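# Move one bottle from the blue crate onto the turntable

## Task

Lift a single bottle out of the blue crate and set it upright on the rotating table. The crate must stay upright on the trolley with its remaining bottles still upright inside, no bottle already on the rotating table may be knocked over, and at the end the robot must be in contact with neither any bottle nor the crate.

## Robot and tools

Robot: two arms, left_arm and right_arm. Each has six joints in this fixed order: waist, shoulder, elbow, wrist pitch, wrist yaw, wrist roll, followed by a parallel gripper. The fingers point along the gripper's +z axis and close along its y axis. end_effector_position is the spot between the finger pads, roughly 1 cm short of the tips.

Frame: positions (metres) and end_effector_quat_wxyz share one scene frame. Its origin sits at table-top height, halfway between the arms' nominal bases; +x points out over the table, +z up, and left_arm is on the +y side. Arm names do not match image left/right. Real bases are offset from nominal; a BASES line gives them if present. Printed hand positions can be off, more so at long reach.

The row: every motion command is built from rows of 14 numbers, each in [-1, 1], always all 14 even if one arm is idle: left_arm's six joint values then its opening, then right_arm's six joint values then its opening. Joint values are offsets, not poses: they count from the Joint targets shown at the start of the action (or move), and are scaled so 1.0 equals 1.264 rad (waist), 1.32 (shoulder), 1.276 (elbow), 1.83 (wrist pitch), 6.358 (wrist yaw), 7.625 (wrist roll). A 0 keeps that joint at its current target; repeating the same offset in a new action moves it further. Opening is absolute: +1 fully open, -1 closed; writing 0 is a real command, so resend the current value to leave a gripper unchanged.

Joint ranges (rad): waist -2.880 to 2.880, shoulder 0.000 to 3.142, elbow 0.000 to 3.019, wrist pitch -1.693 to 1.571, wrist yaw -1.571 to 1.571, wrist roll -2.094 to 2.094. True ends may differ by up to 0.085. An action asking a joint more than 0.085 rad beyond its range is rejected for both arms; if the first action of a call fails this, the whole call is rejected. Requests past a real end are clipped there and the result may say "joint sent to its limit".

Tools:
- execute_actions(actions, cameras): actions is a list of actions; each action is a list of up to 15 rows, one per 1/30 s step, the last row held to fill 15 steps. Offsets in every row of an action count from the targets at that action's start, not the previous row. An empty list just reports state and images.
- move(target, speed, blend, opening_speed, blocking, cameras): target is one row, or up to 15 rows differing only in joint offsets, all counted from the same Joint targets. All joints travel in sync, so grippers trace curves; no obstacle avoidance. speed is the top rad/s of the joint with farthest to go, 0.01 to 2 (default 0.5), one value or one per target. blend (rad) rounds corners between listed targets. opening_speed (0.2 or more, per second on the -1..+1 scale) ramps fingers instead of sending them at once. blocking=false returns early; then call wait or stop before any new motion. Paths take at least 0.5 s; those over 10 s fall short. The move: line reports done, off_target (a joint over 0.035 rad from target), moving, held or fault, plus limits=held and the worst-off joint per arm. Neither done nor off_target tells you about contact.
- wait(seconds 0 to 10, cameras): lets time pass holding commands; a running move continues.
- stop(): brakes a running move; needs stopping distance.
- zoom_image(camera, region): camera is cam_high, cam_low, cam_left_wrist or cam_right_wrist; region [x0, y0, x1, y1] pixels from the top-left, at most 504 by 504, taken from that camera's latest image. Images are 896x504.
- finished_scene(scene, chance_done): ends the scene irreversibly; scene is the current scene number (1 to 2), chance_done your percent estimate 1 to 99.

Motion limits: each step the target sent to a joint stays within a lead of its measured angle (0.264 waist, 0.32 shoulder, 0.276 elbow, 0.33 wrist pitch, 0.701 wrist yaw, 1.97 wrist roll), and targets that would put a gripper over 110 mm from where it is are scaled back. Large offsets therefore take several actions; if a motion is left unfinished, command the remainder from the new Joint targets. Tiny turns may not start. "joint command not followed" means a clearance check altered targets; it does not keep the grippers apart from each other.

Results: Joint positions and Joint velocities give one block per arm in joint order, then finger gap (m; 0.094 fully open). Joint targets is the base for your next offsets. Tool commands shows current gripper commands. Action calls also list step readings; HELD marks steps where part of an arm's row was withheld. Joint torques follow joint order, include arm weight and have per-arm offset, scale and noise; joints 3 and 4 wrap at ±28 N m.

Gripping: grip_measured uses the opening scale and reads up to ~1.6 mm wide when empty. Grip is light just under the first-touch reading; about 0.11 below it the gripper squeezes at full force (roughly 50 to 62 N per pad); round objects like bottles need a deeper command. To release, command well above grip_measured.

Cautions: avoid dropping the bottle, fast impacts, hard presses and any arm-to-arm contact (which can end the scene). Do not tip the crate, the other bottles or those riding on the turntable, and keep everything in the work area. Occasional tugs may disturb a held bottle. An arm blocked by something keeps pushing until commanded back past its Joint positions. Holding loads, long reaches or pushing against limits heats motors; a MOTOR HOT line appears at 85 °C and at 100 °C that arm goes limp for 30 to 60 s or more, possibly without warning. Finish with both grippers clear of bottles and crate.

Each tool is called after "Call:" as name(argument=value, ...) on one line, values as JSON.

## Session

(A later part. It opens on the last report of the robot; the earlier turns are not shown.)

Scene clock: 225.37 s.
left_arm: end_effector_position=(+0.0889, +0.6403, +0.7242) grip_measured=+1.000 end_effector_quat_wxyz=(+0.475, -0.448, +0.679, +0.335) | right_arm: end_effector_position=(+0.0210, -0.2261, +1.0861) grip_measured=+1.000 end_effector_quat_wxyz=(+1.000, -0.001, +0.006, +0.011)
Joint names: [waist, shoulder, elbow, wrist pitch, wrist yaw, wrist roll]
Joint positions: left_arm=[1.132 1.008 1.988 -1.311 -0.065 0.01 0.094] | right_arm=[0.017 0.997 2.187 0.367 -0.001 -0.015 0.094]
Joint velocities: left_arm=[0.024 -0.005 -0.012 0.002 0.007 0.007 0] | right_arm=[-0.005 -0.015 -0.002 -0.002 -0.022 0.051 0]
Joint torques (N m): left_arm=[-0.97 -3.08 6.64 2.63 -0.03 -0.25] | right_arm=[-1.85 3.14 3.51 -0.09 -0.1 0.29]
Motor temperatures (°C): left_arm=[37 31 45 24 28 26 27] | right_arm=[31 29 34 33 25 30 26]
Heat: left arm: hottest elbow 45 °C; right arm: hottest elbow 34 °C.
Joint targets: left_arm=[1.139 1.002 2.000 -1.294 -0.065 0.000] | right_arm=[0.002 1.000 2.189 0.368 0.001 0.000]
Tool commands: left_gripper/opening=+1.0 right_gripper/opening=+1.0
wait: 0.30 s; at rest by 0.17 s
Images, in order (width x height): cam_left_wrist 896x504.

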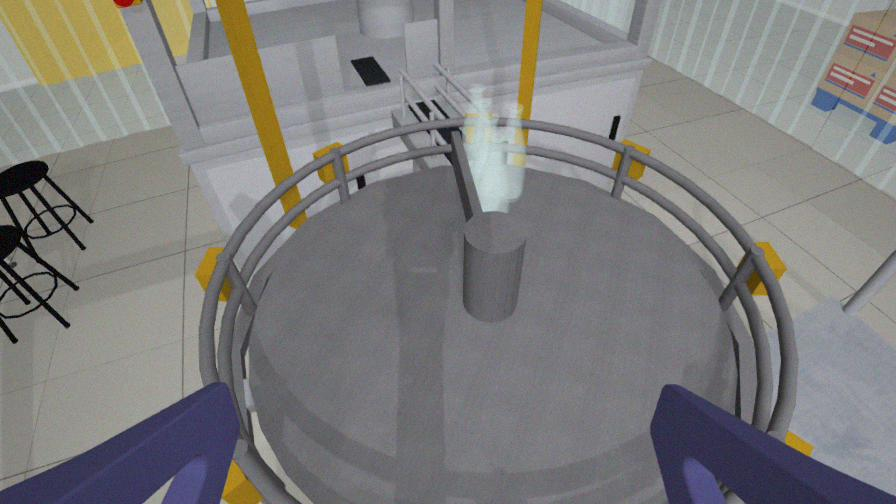

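Call:
move(target=[[-0.75, 0.0, -0.30, 0.08, 0.0102, 0, 1, 0, 0, 0, 0, 0, 0, 1], [-0.98, 0.007, -0.631, 0.178, 0.0102, 0, 1, 0, 0, 0, 0, 0, 0, 1]], speed=1.0, blend=0.2, cameras=["cam_left_wrist", "cam_high"])

Scene clock: 268.70 s.
left_arm: end_effector_position=(+0.3851, +0.3023, +0.3692) grip_measured=+1.000 end_effector_quat_wxyz=(+0.364, +0.050, +0.930, -0.015) | right_arm: end_effector_position=(+0.0210, -0.2261, +1.0861) grip_measured=+1.000 end_effector_quat_wxyz=(+1.000, -0.001, +0.006, +0.011)
Joint names: [waist, shoulder, elbow, wrist pitch, wrist yaw, wrist roll]
Joint positions: left_arm=[-0.096 1.022 1.182 -0.983 -0.002 0.009 0.094] | right_arm=[0.017 0.997 2.187 0.367 -0.001 -0.015 0.094]
Joint velocities: left_arm=[0.005 -0.005 -0.017 -0.002 0.007 0.007 0] | right_arm=[0.005 0.005 -0.022 0.012 -0.007 0.007 0]
Joint torques (N m): left_arm=[-1.96 -7.12 9.65 2.24 0.06 -0.19] | right_arm=[-1.85 3.19 3.51 -0.1 -0.1 0.29]
Motor temperatures (°C): left_arm=[37 31 44 24 27 26 27] | right_arm=[30 29 33 33 25 29 26]
Heat: left arm: hottest elbow 44 °C; right arm: hottest elbow 33 °C.
Joint targets: left_arm=[-0.099 1.011 1.195 -0.968 0.000 0.000] | right_arm=[0.002 1.000 2.189 0.368 0.001 0.000]
move: done
Images, in order (width x height): cam_high 896x504, cam_left_wrist 896x504.

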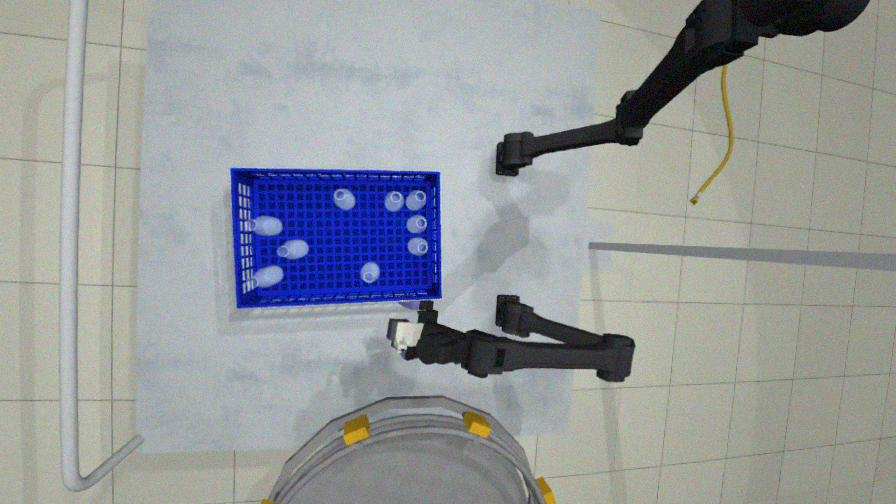

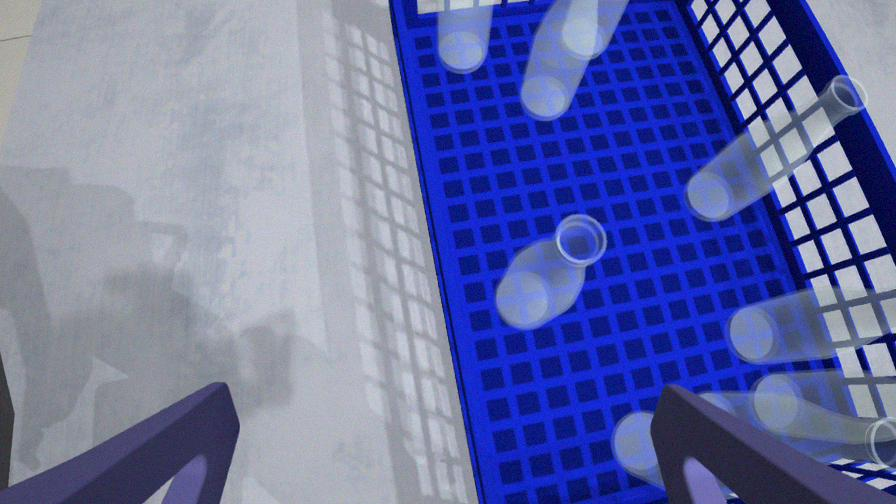

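Call:
zoom_image(camera="cam_left_wrist", region=[380, 0, 896, 290])

Call:
zoom_image(camera="cam_left_wrist", region=[440, 180, 896, 504])

Region (380, 0, 896, 290) is 516x290 pixels. A region can be at most 504 by 504 pixels.

Scaled by 1.105 from the camera's 896x504 image, which has a finer 1280x720 frame.

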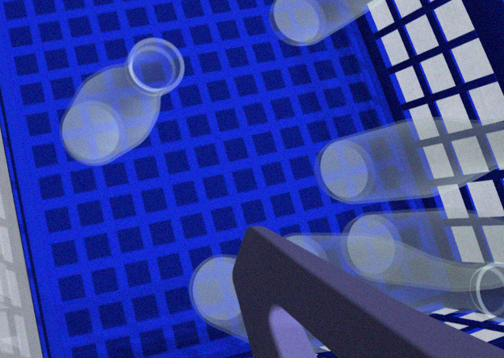

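Call:
zoom_image(camera="cam_left_wrist", region=[470, 200, 630, 340])

Call:
zoom_image(camera="cam_left_wrist", region=[640, 60, 896, 260])

Call:
zoom_image(camera="cam_left_wrist", region=[180, 340, 480, 504])

Scaled by 3.150 from the camera's 896x504 image, which has a finer 1280x720 frame.

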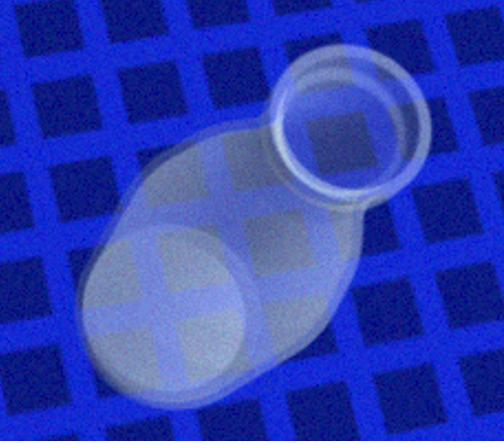

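Scaled by 1.969 from the camera's 896x504 image, which has a finer 1280x720 frame.

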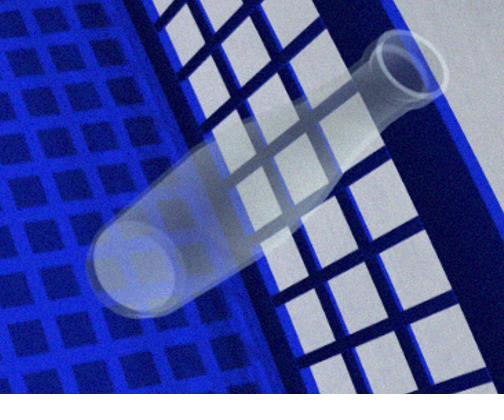

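Scaled by 1.680 from the camera's 896x504 image, which has a finer 1280x720 frame.

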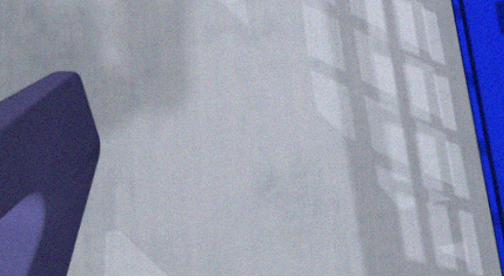

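Call:
zoom_image(camera="cam_left_wrist", region=[390, 60, 690, 228])

Call:
zoom_image(camera="cam_left_wrist", region=[430, 320, 690, 504])

Scaled by 1.680 from the camera's 896x504 image, which has a finer 1280x720 frame.

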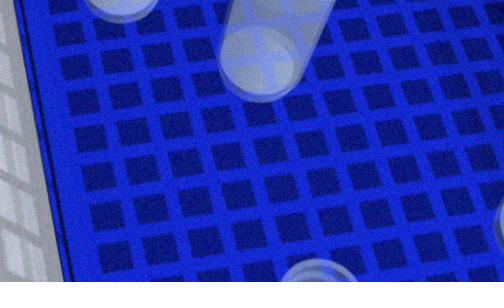

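Scaled by 1.938 from the camera's 896x504 image, which has a finer 1280x720 frame.

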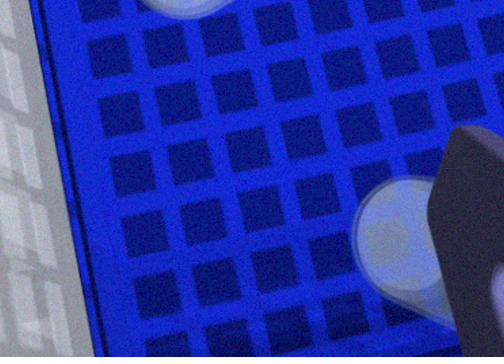

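Call:
move(target=[0, 0.0545, 0.2492, -0.135, 0, 0, 1, 0, 0, 0, 0, 0, 0, 1], speed=0.7, cameras=["cam_left_wrist"])

Call:
zoom_image(camera="cam_left_wrist", region=[470, 230, 630, 370])

Call:
zoom_image(camera="cam_left_wrist", region=[640, 100, 896, 300])

Call:
zoom_image(camera="cam_left_wrist", region=[390, 60, 690, 228])

Scene clock: 315.40 s.
left_arm: end_effector_position=(+0.3822, +0.3026, +0.4606) grip_measured=+1.000 end_effector_quat_wxyz=(+0.365, +0.050, +0.929, -0.015) | right_arm: end_effector_position=(+0.0210, -0.2261, +1.0861) grip_measured=+1.000 end_effector_quat_wxyz=(+1.000, -0.001, +0.006, +0.011)
Joint names: [waist, shoulder, elbow, wrist pitch, wrist yaw, wrist roll]
Joint positions: left_arm=[-0.096 1.078 1.466 -1.21 -0.002 0.009 0.094] | right_arm=[0.017 0.997 2.187 0.367 -0.001 -0.015 0.094]
Joint velocities: left_arm=[-0.005 -0.005 -0.007 -0.012 -0.066 0.037 0] | right_arm=[0.005 -0.005 -0.012 -0.012 -0.007 -0.037 0]
Joint torques (N m): left_arm=[-2.32 -6.24 11.38 1.42 0.09 -0.23] | right_arm=[-1.85 3.14 3.52 -0.1 -0.1 0.29]
Motor temperatures (°C): left_arm=[36 31 47 24 27 25 26] | right_arm=[30 29 32 32 24 28 25]
Heat: left arm: hottest elbow 47 °C; right arm: hottest elbow 32 °C.
Joint targets: left_arm=[-0.099 1.083 1.513 -1.215 0.000 0.000] | right_arm=[0.002 1.000 2.189 0.368 0.001 0.000]
move: off_target (left_arm); left_arm: the elbow is farthest, 0.047 rad from its target
Images, in order (width x height): cam_left_wrist 896x504.

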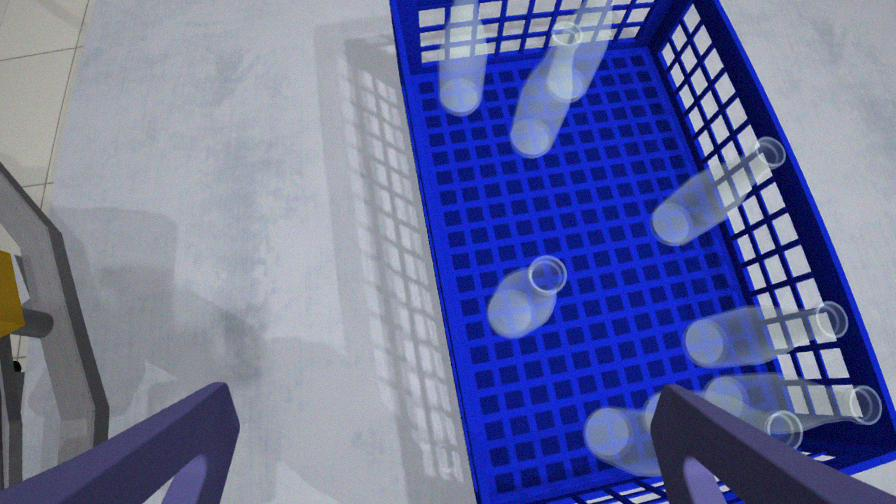

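Scaled by 3.150 from the camera's 896x504 image, which has a finer 1280x720 frame.

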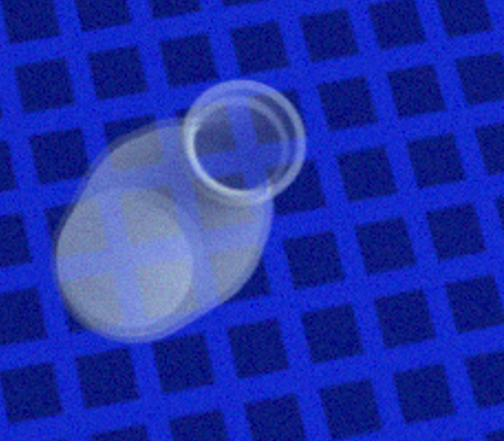

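Scaled by 1.969 from the camera's 896x504 image, which has a finer 1280x720 frame.

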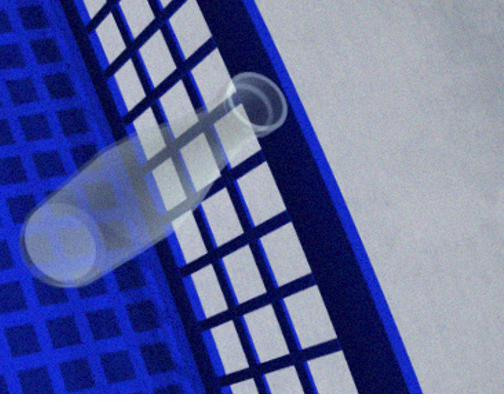

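Scaled by 1.680 from the camera's 896x504 image, which has a finer 1280x720 frame.

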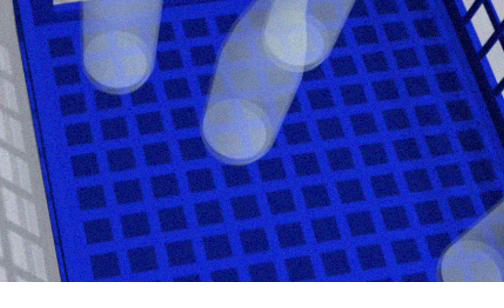

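Call:
zoom_image(camera="cam_left_wrist", region=[400, 60, 560, 210])

Call:
zoom_image(camera="cam_left_wrist", region=[410, 200, 570, 350])

Call:
zoom_image(camera="cam_left_wrist", region=[430, 350, 590, 504])

Scaled by 3.150 from the camera's 896x504 image, which has a finer 1280x720 frame.

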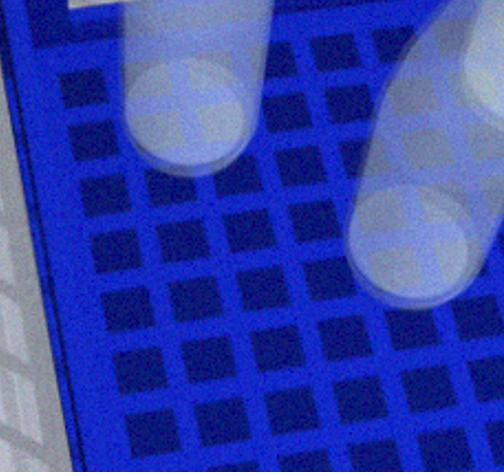

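Scaled by 3.150 from the camera's 896x504 image, which has a finer 1280x720 frame.

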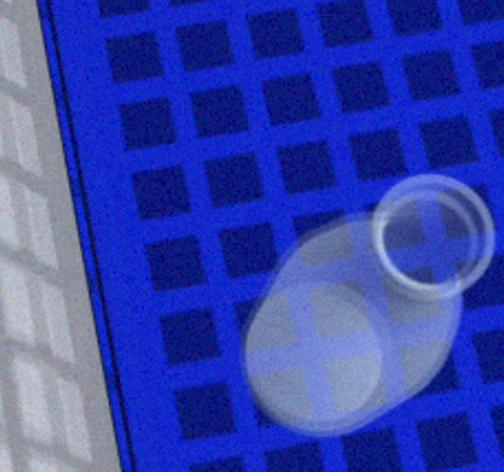

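Scaled by 3.150 from the camera's 896x504 image, which has a finer 1280x720 frame.

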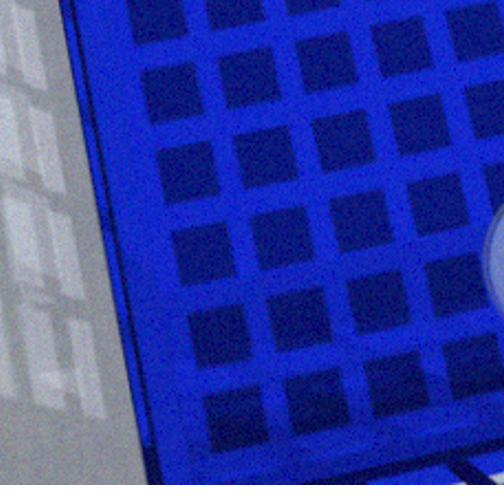

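Call:
move(target=[-0.1116, -0.009, -0.5199, 0.3751, 0, 0, 0.3, 0, 0, 0, 0, 0, 0, 1], speed=0.7, cameras=["cam_left_wrist", "cam_low"])

Call:
zoom_image(camera="cam_left_wrist", region=[330, 150, 630, 400])

Call:
zoom_image(camera="cam_low", region=[400, 120, 680, 310])

Scene clock: 363.57 s.
left_arm: end_effector_position=(+0.3962, +0.2391, +0.2342) grip_measured=+0.302 end_effector_quat_wxyz=(+0.383, +0.113, +0.916, -0.043) | right_arm: end_effector_position=(+0.0210, -0.2261, +1.0861) grip_measured=+1.000 end_effector_quat_wxyz=(+1.000, -0.001, +0.006, +0.011)
Joint names: [waist, shoulder, elbow, wrist pitch, wrist yaw, wrist roll]
Joint positions: left_arm=[-0.234 1.075 0.84 -0.544 -0.002 0.009 0.061] | right_arm=[0.017 0.997 2.187 0.367 -0.001 -0.015 0.094]
Joint velocities: left_arm=[0.005 0.005 0.012 -0.012 0.051 0.007 -0.001] | right_arm=[-0.005 -0.005 -0.002 -0.012 -0.037 0.022 0]
Joint torques (N m): left_arm=[-2.55 -6.95 9.29 2.36 0.08 -0.2] | right_arm=[-1.85 3.19 3.51 -0.09 -0.1 0.3]
Motor temperatures (°C): left_arm=[36 31 49 24 26 25 26] | right_arm=[30 29 32 32 24 28 25]
Heat: left arm: hottest elbow 49 °C; right arm: hottest elbow 32 °C.
Joint targets: left_arm=[-0.240 1.071 0.850 -0.529 0.000 0.000] | right_arm=[0.002 1.000 2.189 0.368 0.001 0.000]
move: done
Images, in order (width x height): cam_low 896x504, cam_left_wrist 896x504.

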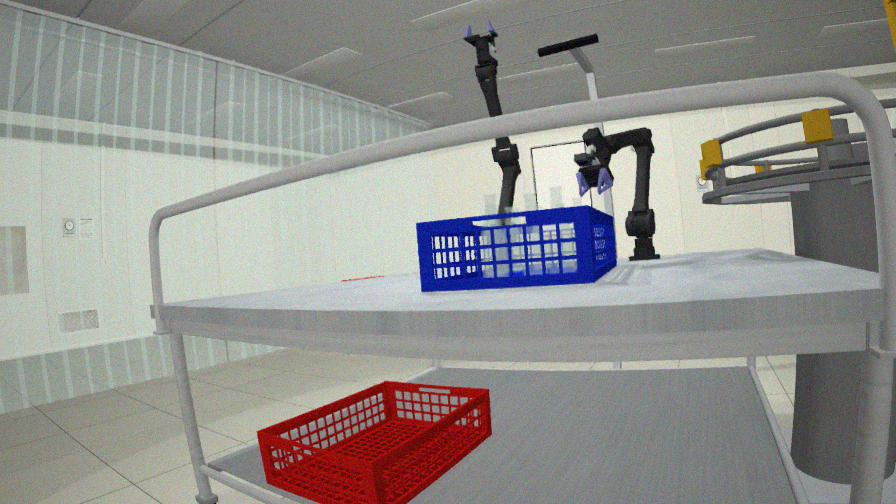

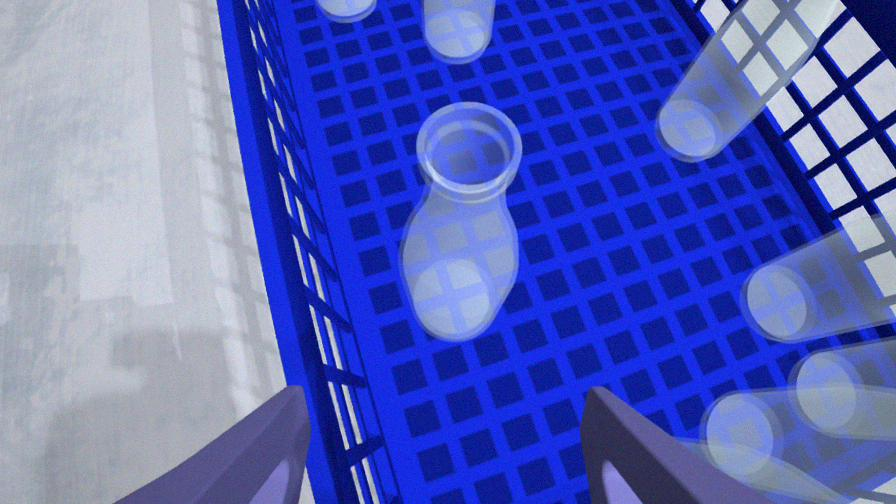

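Scaled by 1.680 from the camera's 896x504 image, which has a finer 1280x720 frame.

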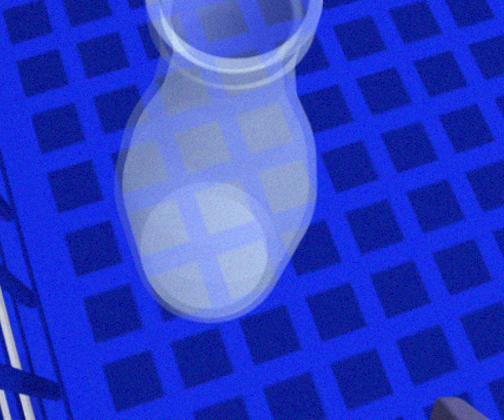

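Scaled by 1.800 from the camera's 896x504 image, which has a finer 1280x720 frame.

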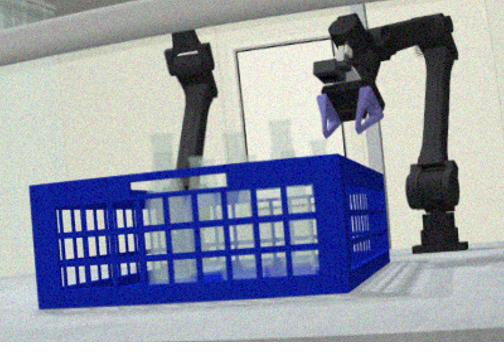

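Call:
execute_actions(actions=[], cameras=["cam_high", "cam_left_wrist"])

Scene clock: 395.37 s.
left_arm: end_effector_position=(+0.3962, +0.2391, +0.2342) grip_measured=+0.302 end_effector_quat_wxyz=(+0.383, +0.113, +0.916, -0.043) | right_arm: end_effector_position=(+0.0210, -0.2261, +1.0861) grip_measured=+1.000 end_effector_quat_wxyz=(+1.000, -0.001, +0.006, +0.011)
Joint names: [waist, shoulder, elbow, wrist pitch, wrist yaw, wrist roll]
Joint positions: left_arm=[-0.234 1.075 0.84 -0.544 -0.002 0.009 0.061] | right_arm=[0.017 0.997 2.187 0.367 -0.001 -0.015 0.094]
Joint velocities: left_arm=[-0.005 -0.005 -0.017 0.007 0.051 0.007 0] | right_arm=[-0.015 -0.005 -0.017 -0.022 -0.037 -0.022 0]
Joint torques (N m): left_arm=[-2.61 -7.3 9.35 2.18 0.06 -0.22] | right_arm=[-1.85 3.14 3.51 -0.1 -0.09 0.29]
Motor temperatures (°C): left_arm=[36 31 52 24 26 25 25] | right_arm=[29 28 32 31 24 28 24]
Heat: left arm: hottest elbow 52 °C; right arm: hottest elbow 32 °C.
Joint targets: left_arm=[-0.240 1.071 0.850 -0.529 0.000 0.000] | right_arm=[0.002 1.000 2.189 0.368 0.001 0.000]
Tool commands: left_gripper/opening=+0.3 right_gripper/opening=+1.0
Images, in order (width x height): cam_high 896x504, cam_left_wrist 896x504.

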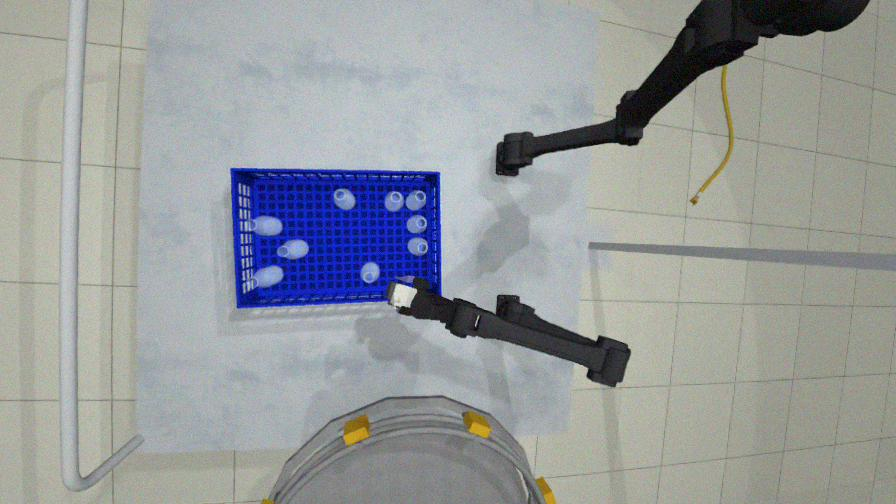

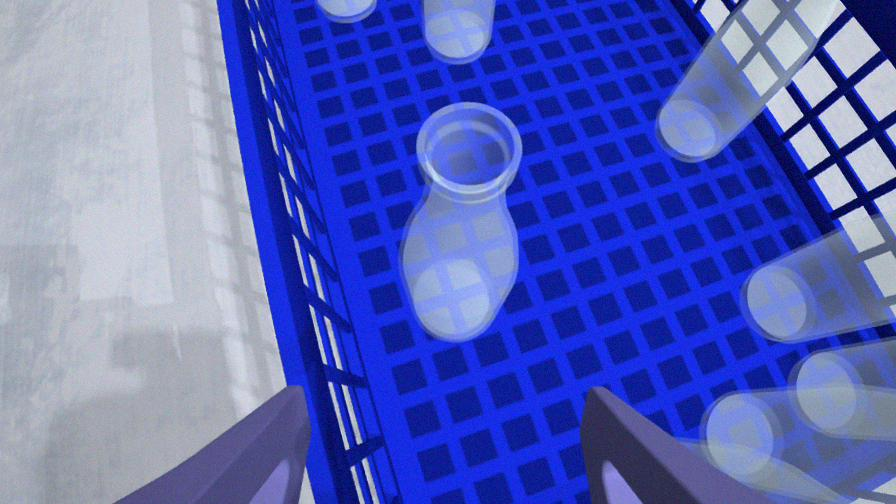

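Call:
move(target=[-0.0095, 0.0962, 0.0243, 0.0522, 0, 0, 0.3, 0, 0, 0, 0, 0, 0, 1.0], speed=0.3, cameras=["cam_left_wrist"])

Scene clock: 418.57 s.
left_arm: end_effector_position=(+0.4215, +0.2274, +0.1957) grip_measured=+0.302 end_effector_quat_wxyz=(+0.369, +0.119, +0.921, -0.043) | right_arm: end_effector_position=(+0.0210, -0.2261, +1.0861) grip_measured=+1.000 end_effector_quat_wxyz=(+1.000, -0.001, +0.006, +0.011)
Joint names: [waist, shoulder, elbow, wrist pitch, wrist yaw, wrist roll]
Joint positions: left_arm=[-0.245 1.2 0.84 -0.449 -0.002 0.009 0.061] | right_arm=[0.017 0.997 2.187 0.367 -0.001 -0.015 0.094]
Joint velocities: left_arm=[-0.005 -0.005 -0.012 0.007 -0.022 0.007 0] | right_arm=[0.005 -0.005 0.012 0.002 -0.007 -0.022 0]
Joint torques (N m): left_arm=[-2.67 -8.7 11.04 2.22 0.07 -0.21] | right_arm=[-1.85 3.14 3.51 -0.1 -0.1 0.29]
Motor temperatures (°C): left_arm=[36 31 53 24 26 25 25] | right_arm=[29 28 32 31 24 27 24]
Heat: left arm: hottest elbow 53 °C; right arm: hottest elbow 32 °C.
Joint targets: left_arm=[-0.253 1.198 0.881 -0.433 0.000 0.000] | right_arm=[0.002 1.000 2.189 0.368 0.001 0.000]
move: off_target (left_arm); left_arm: the elbow is farthest, 0.041 rad from its target
Images, in order (width x height): cam_left_wrist 896x504.

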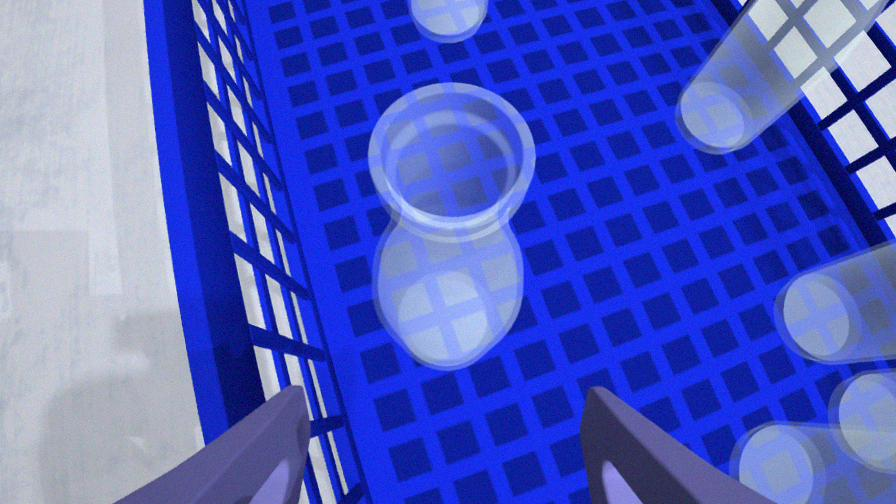

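Call:
move(target=[0, 0.0886, 0.0909, 0.0038, 0, 0, 0.3, 0, 0, 0, 0, 0, 0, 1.0], speed=0.2, cameras=["cam_left_wrist", "cam_low"])

Scene clock: 447.50 s.
left_arm: end_effector_position=(+0.4604, +0.2176, +0.1983) grip_measured=+0.302 end_effector_quat_wxyz=(+0.369, +0.119, +0.921, -0.043) | right_arm: end_effector_position=(+0.0210, -0.2261, +1.0861) grip_measured=+1.000 end_effector_quat_wxyz=(+1.000, -0.001, +0.006, +0.011)
Joint names: [waist, shoulder, elbow, wrist pitch, wrist yaw, wrist roll]
Joint positions: left_arm=[-0.245 1.309 0.94 -0.441 -0.002 0.009 0.061] | right_arm=[0.017 0.997 2.187 0.367 -0.001 -0.015 0.094]
Joint velocities: left_arm=[-0.005 -0.015 -0.012 0.002 -0.007 -0.022 0] | right_arm=[0.005 0.015 -0.012 0.002 0.007 0.037 0]
Joint torques (N m): left_arm=[-1.96 -9.58 12.19 2.19 0.09 -0.19] | right_arm=[-1.85 3.14 3.51 -0.1 -0.1 0.29]
Motor temperatures (°C): left_arm=[35 31 56 24 26 25 25] | right_arm=[29 28 32 31 24 27 24]
Heat: left arm: hottest elbow 56 °C; right arm: hottest elbow 32 °C.
Joint targets: left_arm=[-0.253 1.315 0.997 -0.426 0.000 0.000] | right_arm=[0.002 1.000 2.189 0.368 0.001 0.000]
move: off_target (left_arm); left_arm: the elbow is farthest, 0.057 rad from its target
Images, in order (width x height): cam_low 896x504, cam_left_wrist 896x504.

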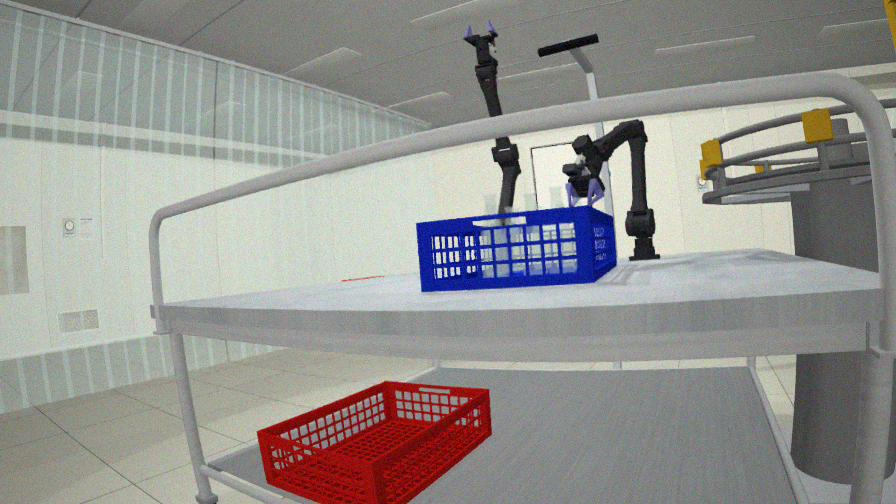

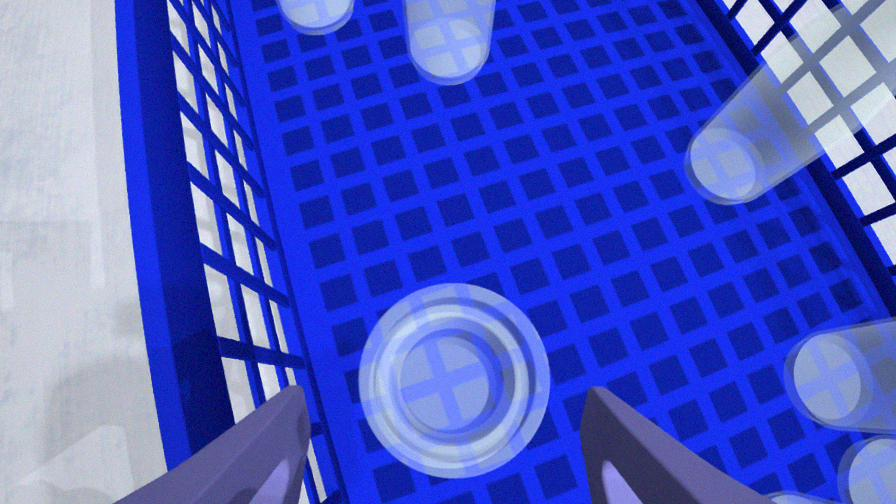

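Call:
move(target=[-0.0015, 0.006, 0.0204, 0, 0, 0, 0.3, 0, 0, 0, 0, 0, 0, 1.0], speed=0.2, cameras=[])

Call:
move(target=[0, 0, 0, 0, 0, 0, -0.36, 0, 0, 0, 0, 0, 0, 1.0], opening_speed=0.5, cameras=["cam_left_wrist"])

Scene clock: 463.80 s.
left_arm: end_effector_position=(+0.4686, +0.2148, +0.2098) grip_measured=+0.302 end_effector_quat_wxyz=(+0.379, +0.119, +0.917, -0.045) | right_arm: end_effector_position=(+0.0210, -0.2261, +1.0861) grip_measured=+1.000 end_effector_quat_wxyz=(+1.000, -0.001, +0.006, +0.011)
Joint names: [waist, shoulder, elbow, wrist pitch, wrist yaw, wrist roll]
Joint positions: left_arm=[-0.247 1.314 0.967 -0.441 -0.002 0.009 0.061] | right_arm=[0.017 0.997 2.187 0.367 -0.001 -0.015 0.094]
Joint velocities: left_arm=[0.015 0.015 -0.007 0.012 -0.007 0.007 0.001] | right_arm=[-0.015 -0.015 0.002 -0.002 -0.037 0.007 0]
Joint torques (N m): left_arm=[-2.2 -9.52 12.33 2.21 0.07 -0.23] | right_arm=[-1.85 3.08 3.51 -0.1 -0.09 0.29]
Motor temperatures (°C): left_arm=[35 31 58 24 26 25 25] | right_arm=[29 28 31 31 24 27 24]
Heat: left arm: hottest elbow 58 °C; right arm: hottest elbow 31 °C.
Joint targets: left_arm=[-0.254 1.323 1.023 -0.426 0.000 0.000] | right_arm=[0.002 1.000 2.189 0.368 0.001 0.000]
move: off_target (left_arm); left_arm: the elbow is farthest, 0.056 rad from its target
No camera images: "cameras" was empty.

Scene clock: 465.57 s.
left_arm: end_effector_position=(+0.4686, +0.2144, +0.2094) grip_measured=-0.351 end_effector_quat_wxyz=(+0.379, +0.119, +0.917, -0.045) | right_arm: end_effector_position=(+0.0210, -0.2261, +1.0861) grip_measured=+1.000 end_effector_quat_wxyz=(+1.000, -0.001, +0.006, +0.011)
Joint names: [waist, shoulder, elbow, wrist pitch, wrist yaw, wrist roll]
Joint positions: left_arm=[-0.247 1.315 0.967 -0.441 -0.002 0.009 0.03] | right_arm=[0.017 0.997 2.187 0.367 -0.001 -0.015 0.094]
Joint velocities: left_arm=[-0.005 -0.005 -0.007 -0.027 -0.037 0.007 -0.001] | right_arm=[-0.015 0.005 0.017 0.017 0.051 0.037 0]
Joint torques (N m): left_arm=[-2.02 -9.88 12.34 2.29 0.07 -0.21] | right_arm=[-1.85 3.08 3.49 -0.1 -0.1 0.29]
Motor temperatures (°C): left_arm=[35 31 57 24 26 25 25] | right_arm=[29 28 31 31 24 27 24]
Heat: left arm: hottest elbow 57 °C; right arm: hottest elbow 31 °C.
Joint targets: left_arm=[-0.254 1.323 1.023 -0.426 0.000 0.000] | right_arm=[0.002 1.000 2.189 0.368 0.001 0.000]
move: off_target (left_arm); left_arm: the elbow is farthest, 0.056 rad from its target
Images, in order (width x height): cam_left_wrist 896x504.

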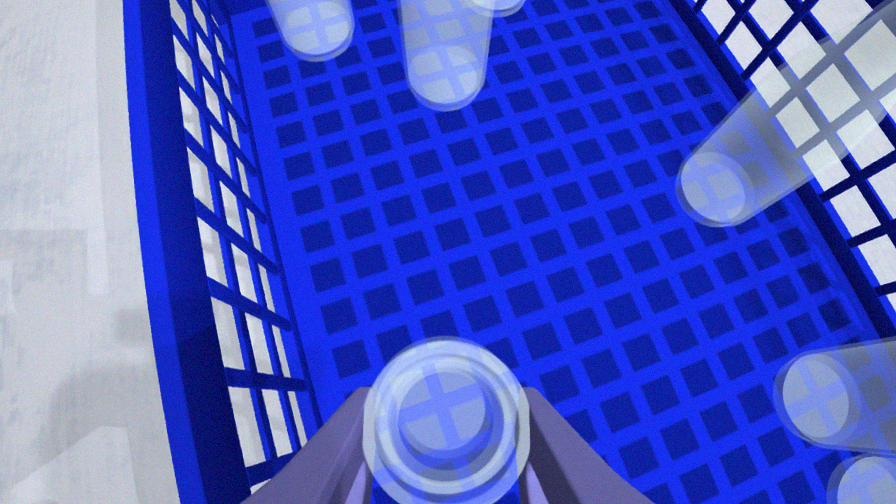

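Call:
move(target=[0, 0, 0, 0, 0, 0, -0.44, 0, 0, 0, 0, 0, 0, 1.0], opening_speed=0.2, cameras=["cam_left_wrist"])

Scene clock: 469.63 s.
left_arm: end_effector_position=(+0.4686, +0.2144, +0.2094) grip_measured=-0.353 end_effector_quat_wxyz=(+0.379, +0.119, +0.917, -0.045) | right_arm: end_effector_position=(+0.0210, -0.2261, +1.0861) grip_measured=+1.000 end_effector_quat_wxyz=(+1.000, -0.001, +0.006, +0.011)
Joint names: [waist, shoulder, elbow, wrist pitch, wrist yaw, wrist roll]
Joint positions: left_arm=[-0.247 1.315 0.967 -0.441 -0.002 0.009 0.03] | right_arm=[0.017 0.997 2.187 0.367 -0.001 -0.015 0.094]
Joint velocities: left_arm=[-0.005 -0.015 0.002 -0.007 -0.022 0.022 0.001] | right_arm=[0.005 -0.005 -0.027 -0.007 -0.007 0.007 0]
Joint torques (N m): left_arm=[-3.08 -9.7 12.36 2.18 0.04 -0.21] | right_arm=[-1.85 3.19 3.48 -0.09 -0.1 0.29]
Motor temperatures (°C): left_arm=[35 31 56 24 26 25 25] | right_arm=[29 28 31 31 24 27 24]
Heat: left arm: hottest elbow 56 °C; right arm: hottest elbow 31 °C.
Joint targets: left_arm=[-0.254 1.323 1.023 -0.426 0.000 0.000] | right_arm=[0.002 1.000 2.189 0.368 0.001 0.000]
move: off_target (left_arm); left_arm: the elbow is farthest, 0.056 rad from its target
Images, in order (width x height): cam_left_wrist 896x504.

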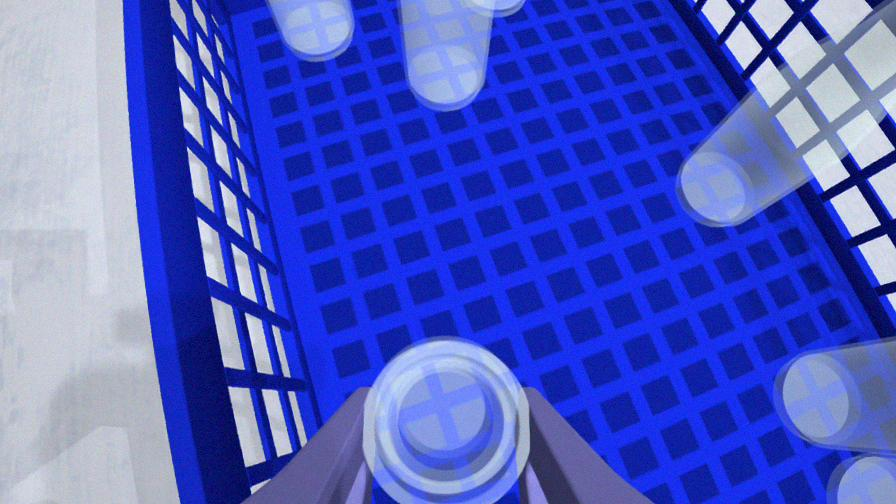

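Call:
move(target=[0, 0, 0, 0, 0, 0, -0.55, 0, 0, 0, 0, 0, 0, 1.0], opening_speed=0.3, cameras=["cam_left_wrist"])

Scene clock: 475.37 s.
left_arm: end_effector_position=(+0.4686, +0.2144, +0.2094) grip_measured=-0.353 end_effector_quat_wxyz=(+0.379, +0.119, +0.917, -0.045) | right_arm: end_effector_position=(+0.0210, -0.2261, +1.0861) grip_measured=+1.000 end_effector_quat_wxyz=(+1.000, -0.001, +0.006, +0.011)
Joint names: [waist, shoulder, elbow, wrist pitch, wrist yaw, wrist roll]
Joint positions: left_arm=[-0.247 1.315 0.967 -0.441 -0.002 0.009 0.03] | right_arm=[0.017 0.997 2.187 0.367 -0.001 -0.015 0.094]
Joint velocities: left_arm=[-0.024 -0.015 0.002 -0.002 0.051 0.007 -0.001] | right_arm=[0.005 -0.005 -0.002 -0.002 -0.007 0.022 0]
Joint torques (N m): left_arm=[-2.61 -9.41 12.26 2.13 0.07 -0.22] | right_arm=[-1.85 3.14 3.51 -0.1 -0.1 0.29]
Motor temperatures (°C): left_arm=[35 31 55 24 26 25 26] | right_arm=[29 28 31 31 24 27 24]
Heat: left arm: hottest elbow 55 °C; right arm: hottest elbow 31 °C.
Joint targets: left_arm=[-0.254 1.323 1.023 -0.426 0.000 0.000] | right_arm=[0.002 1.000 2.189 0.368 0.001 0.000]
move: off_target (left_arm); left_arm: the elbow is farthest, 0.056 rad from its target
Images, in order (width x height): cam_left_wrist 896x504.

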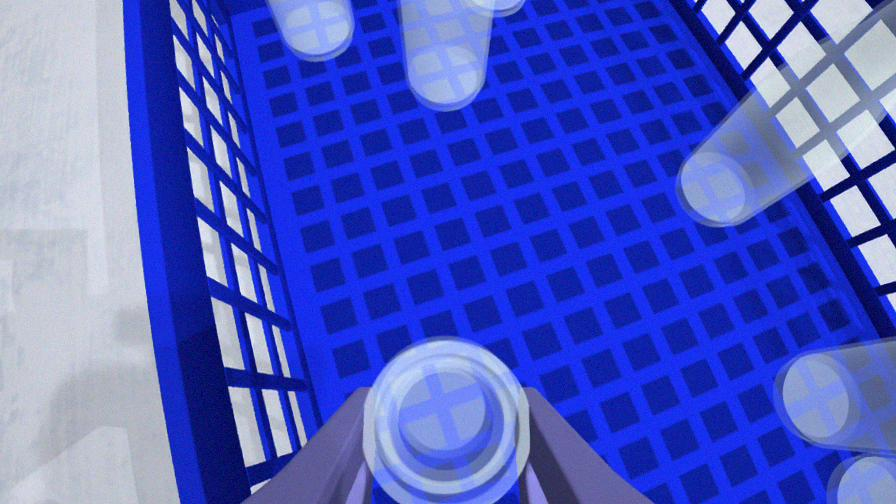

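Call:
move(target=[0, -0.0335, 0.0983, -0.0927, 0, 0, -0.55, 0, 0, 0, 0, 0, 0, 1.0], speed=0.25, cameras=["cam_left_wrist", "cam_low"])

Scene clock: 522.63 s.
left_arm: end_effector_position=(+0.4702, +0.2140, +0.2447) grip_measured=-0.353 end_effector_quat_wxyz=(+0.359, +0.120, +0.924, -0.043) | right_arm: end_effector_position=(+0.0210, -0.2261, +1.0861) grip_measured=+1.000 end_effector_quat_wxyz=(+1.000, -0.001, +0.006, +0.011)
Joint names: [waist, shoulder, elbow, wrist pitch, wrist yaw, wrist roll]
Joint positions: left_arm=[-0.247 1.305 1.074 -0.599 -0.002 0.009 0.03] | right_arm=[0.017 0.997 2.187 0.367 -0.001 -0.015 0.094]
Joint velocities: left_arm=[-0.015 -0.005 0.002 -0.027 -0.007 0.051 0.001] | right_arm=[-0.005 -0.005 0.002 0.002 0.037 -0.007 0]
Joint torques (N m): left_arm=[-2.55 -12.69 13.9 1.52 0.08 -0.21] | right_arm=[-1.85 3.14 3.51 -0.09 -0.1 0.29]
Motor temperatures (°C): left_arm=[35 32 55 24 26 25 27] | right_arm=[29 28 31 30 24 27 24]
Heat: left arm: hottest elbow 55 °C; right arm: hottest elbow 31 °C.
Joint targets: left_arm=[-0.254 1.279 1.148 -0.596 0.000 0.000] | right_arm=[0.002 1.000 2.189 0.368 0.001 0.000]
move: off_target (left_arm); left_arm: the elbow is farthest, 0.074 rad from its target
Images, in order (width x height): cam_low 896x504, cam_left_wrist 896x504.

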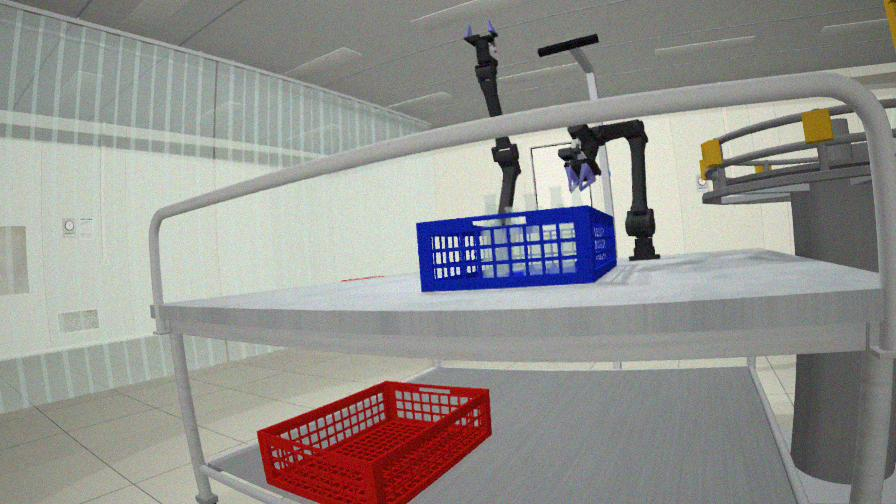

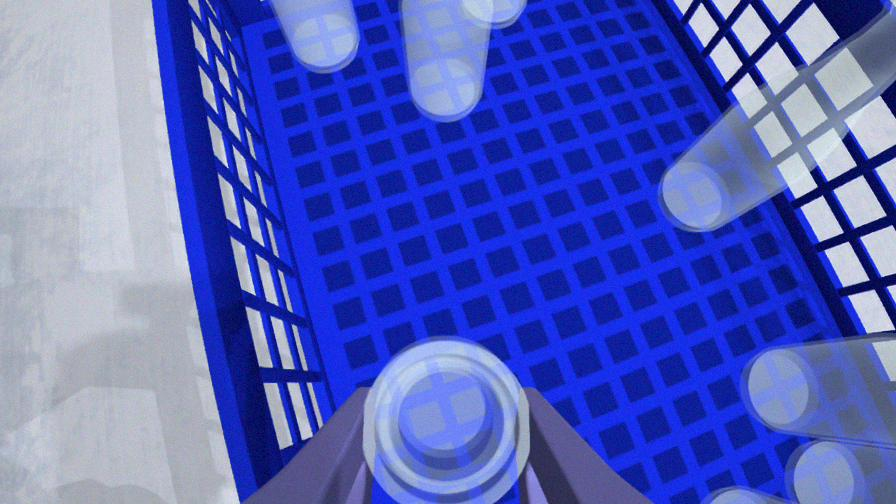

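Call:
move(target=[[0, -0.0384, 0.1281, -0.0940, 0, 0, -0.55, 0, 0, 0, 0, 0, 0, 1.0], [0, -0.0312, 0.2572, -0.1789, 0, 0, -0.55, 0, 0, 0, 0, 0, 0, 1.0], [0, -0.0058, 0.4058, -0.2642, 0, 0, -0.55, 0, 0, 0, 0, 0, 0, 1.0]], blend=[0.04, 0.04, 0], speed=0.4, cameras=["cam_high", "cam_left_wrist"])

Scene clock: 531.33 s.
left_arm: end_effector_position=(+0.4628, +0.2159, +0.4594) grip_measured=-0.353 end_effector_quat_wxyz=(+0.387, +0.119, +0.913, -0.046) | right_arm: end_effector_position=(+0.0210, -0.2261, +1.0861) grip_measured=+1.000 end_effector_quat_wxyz=(+1.000, -0.001, +0.006, +0.011)
Joint names: [waist, shoulder, elbow, wrist pitch, wrist yaw, wrist roll]
Joint positions: left_arm=[-0.247 1.28 1.594 -1.083 -0.002 0.009 0.03] | right_arm=[0.017 0.997 2.187 0.367 -0.001 -0.015 0.094]
Joint velocities: left_arm=[-0.005 0.005 -0.022 -0.007 0.066 -0.037 -0.001] | right_arm=[-0.005 -0.005 0.007 0.012 0.051 -0.022 0]
Joint torques (N m): left_arm=[-2.67 -10.29 13.65 1.74 0.06 -0.23] | right_arm=[-1.85 3.14 3.49 -0.09 -0.1 0.29]
Motor temperatures (°C): left_arm=[35 32 56 24 26 25 27] | right_arm=[29 28 31 30 24 27 24]
Heat: left arm: hottest elbow 56 °C; right arm: hottest elbow 31 °C.
Joint targets: left_arm=[-0.254 1.271 1.666 -1.080 0.000 0.000] | right_arm=[0.002 1.000 2.189 0.368 0.001 0.000]
move: off_target (left_arm); left_arm: the elbow is farthest, 0.072 rad from its target
Images, in order (width x height): cam_high 896x504, cam_left_wrist 896x504.

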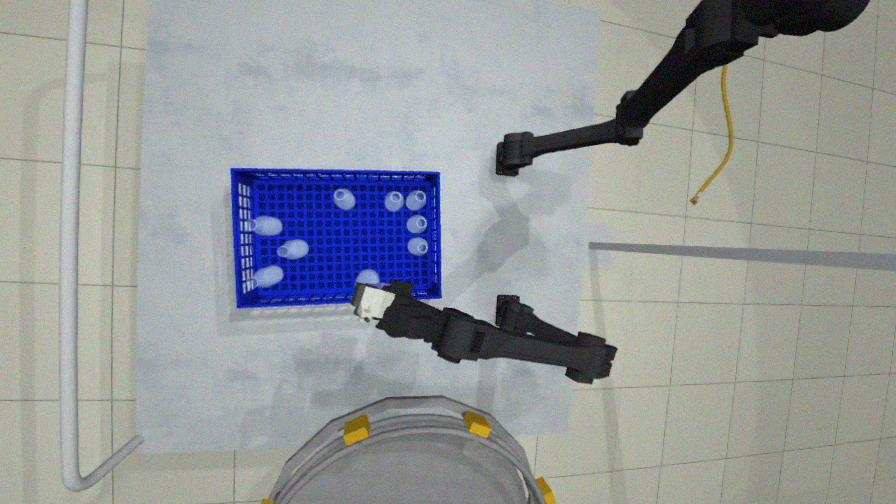

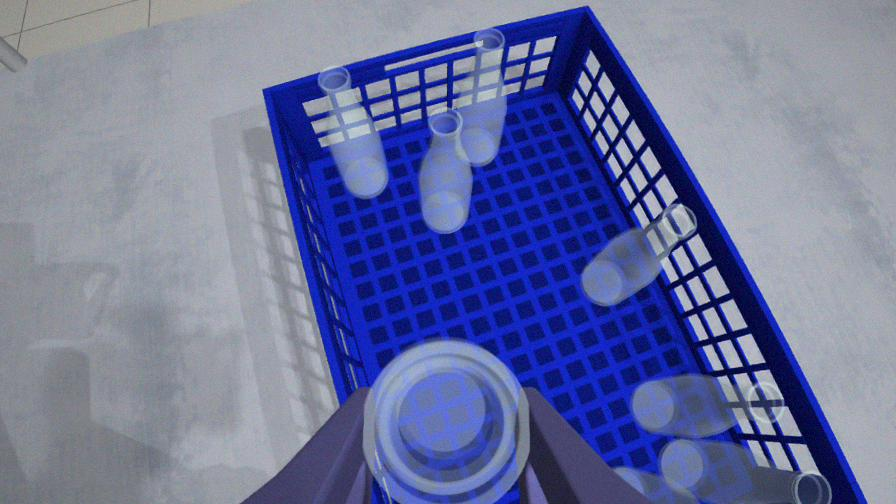

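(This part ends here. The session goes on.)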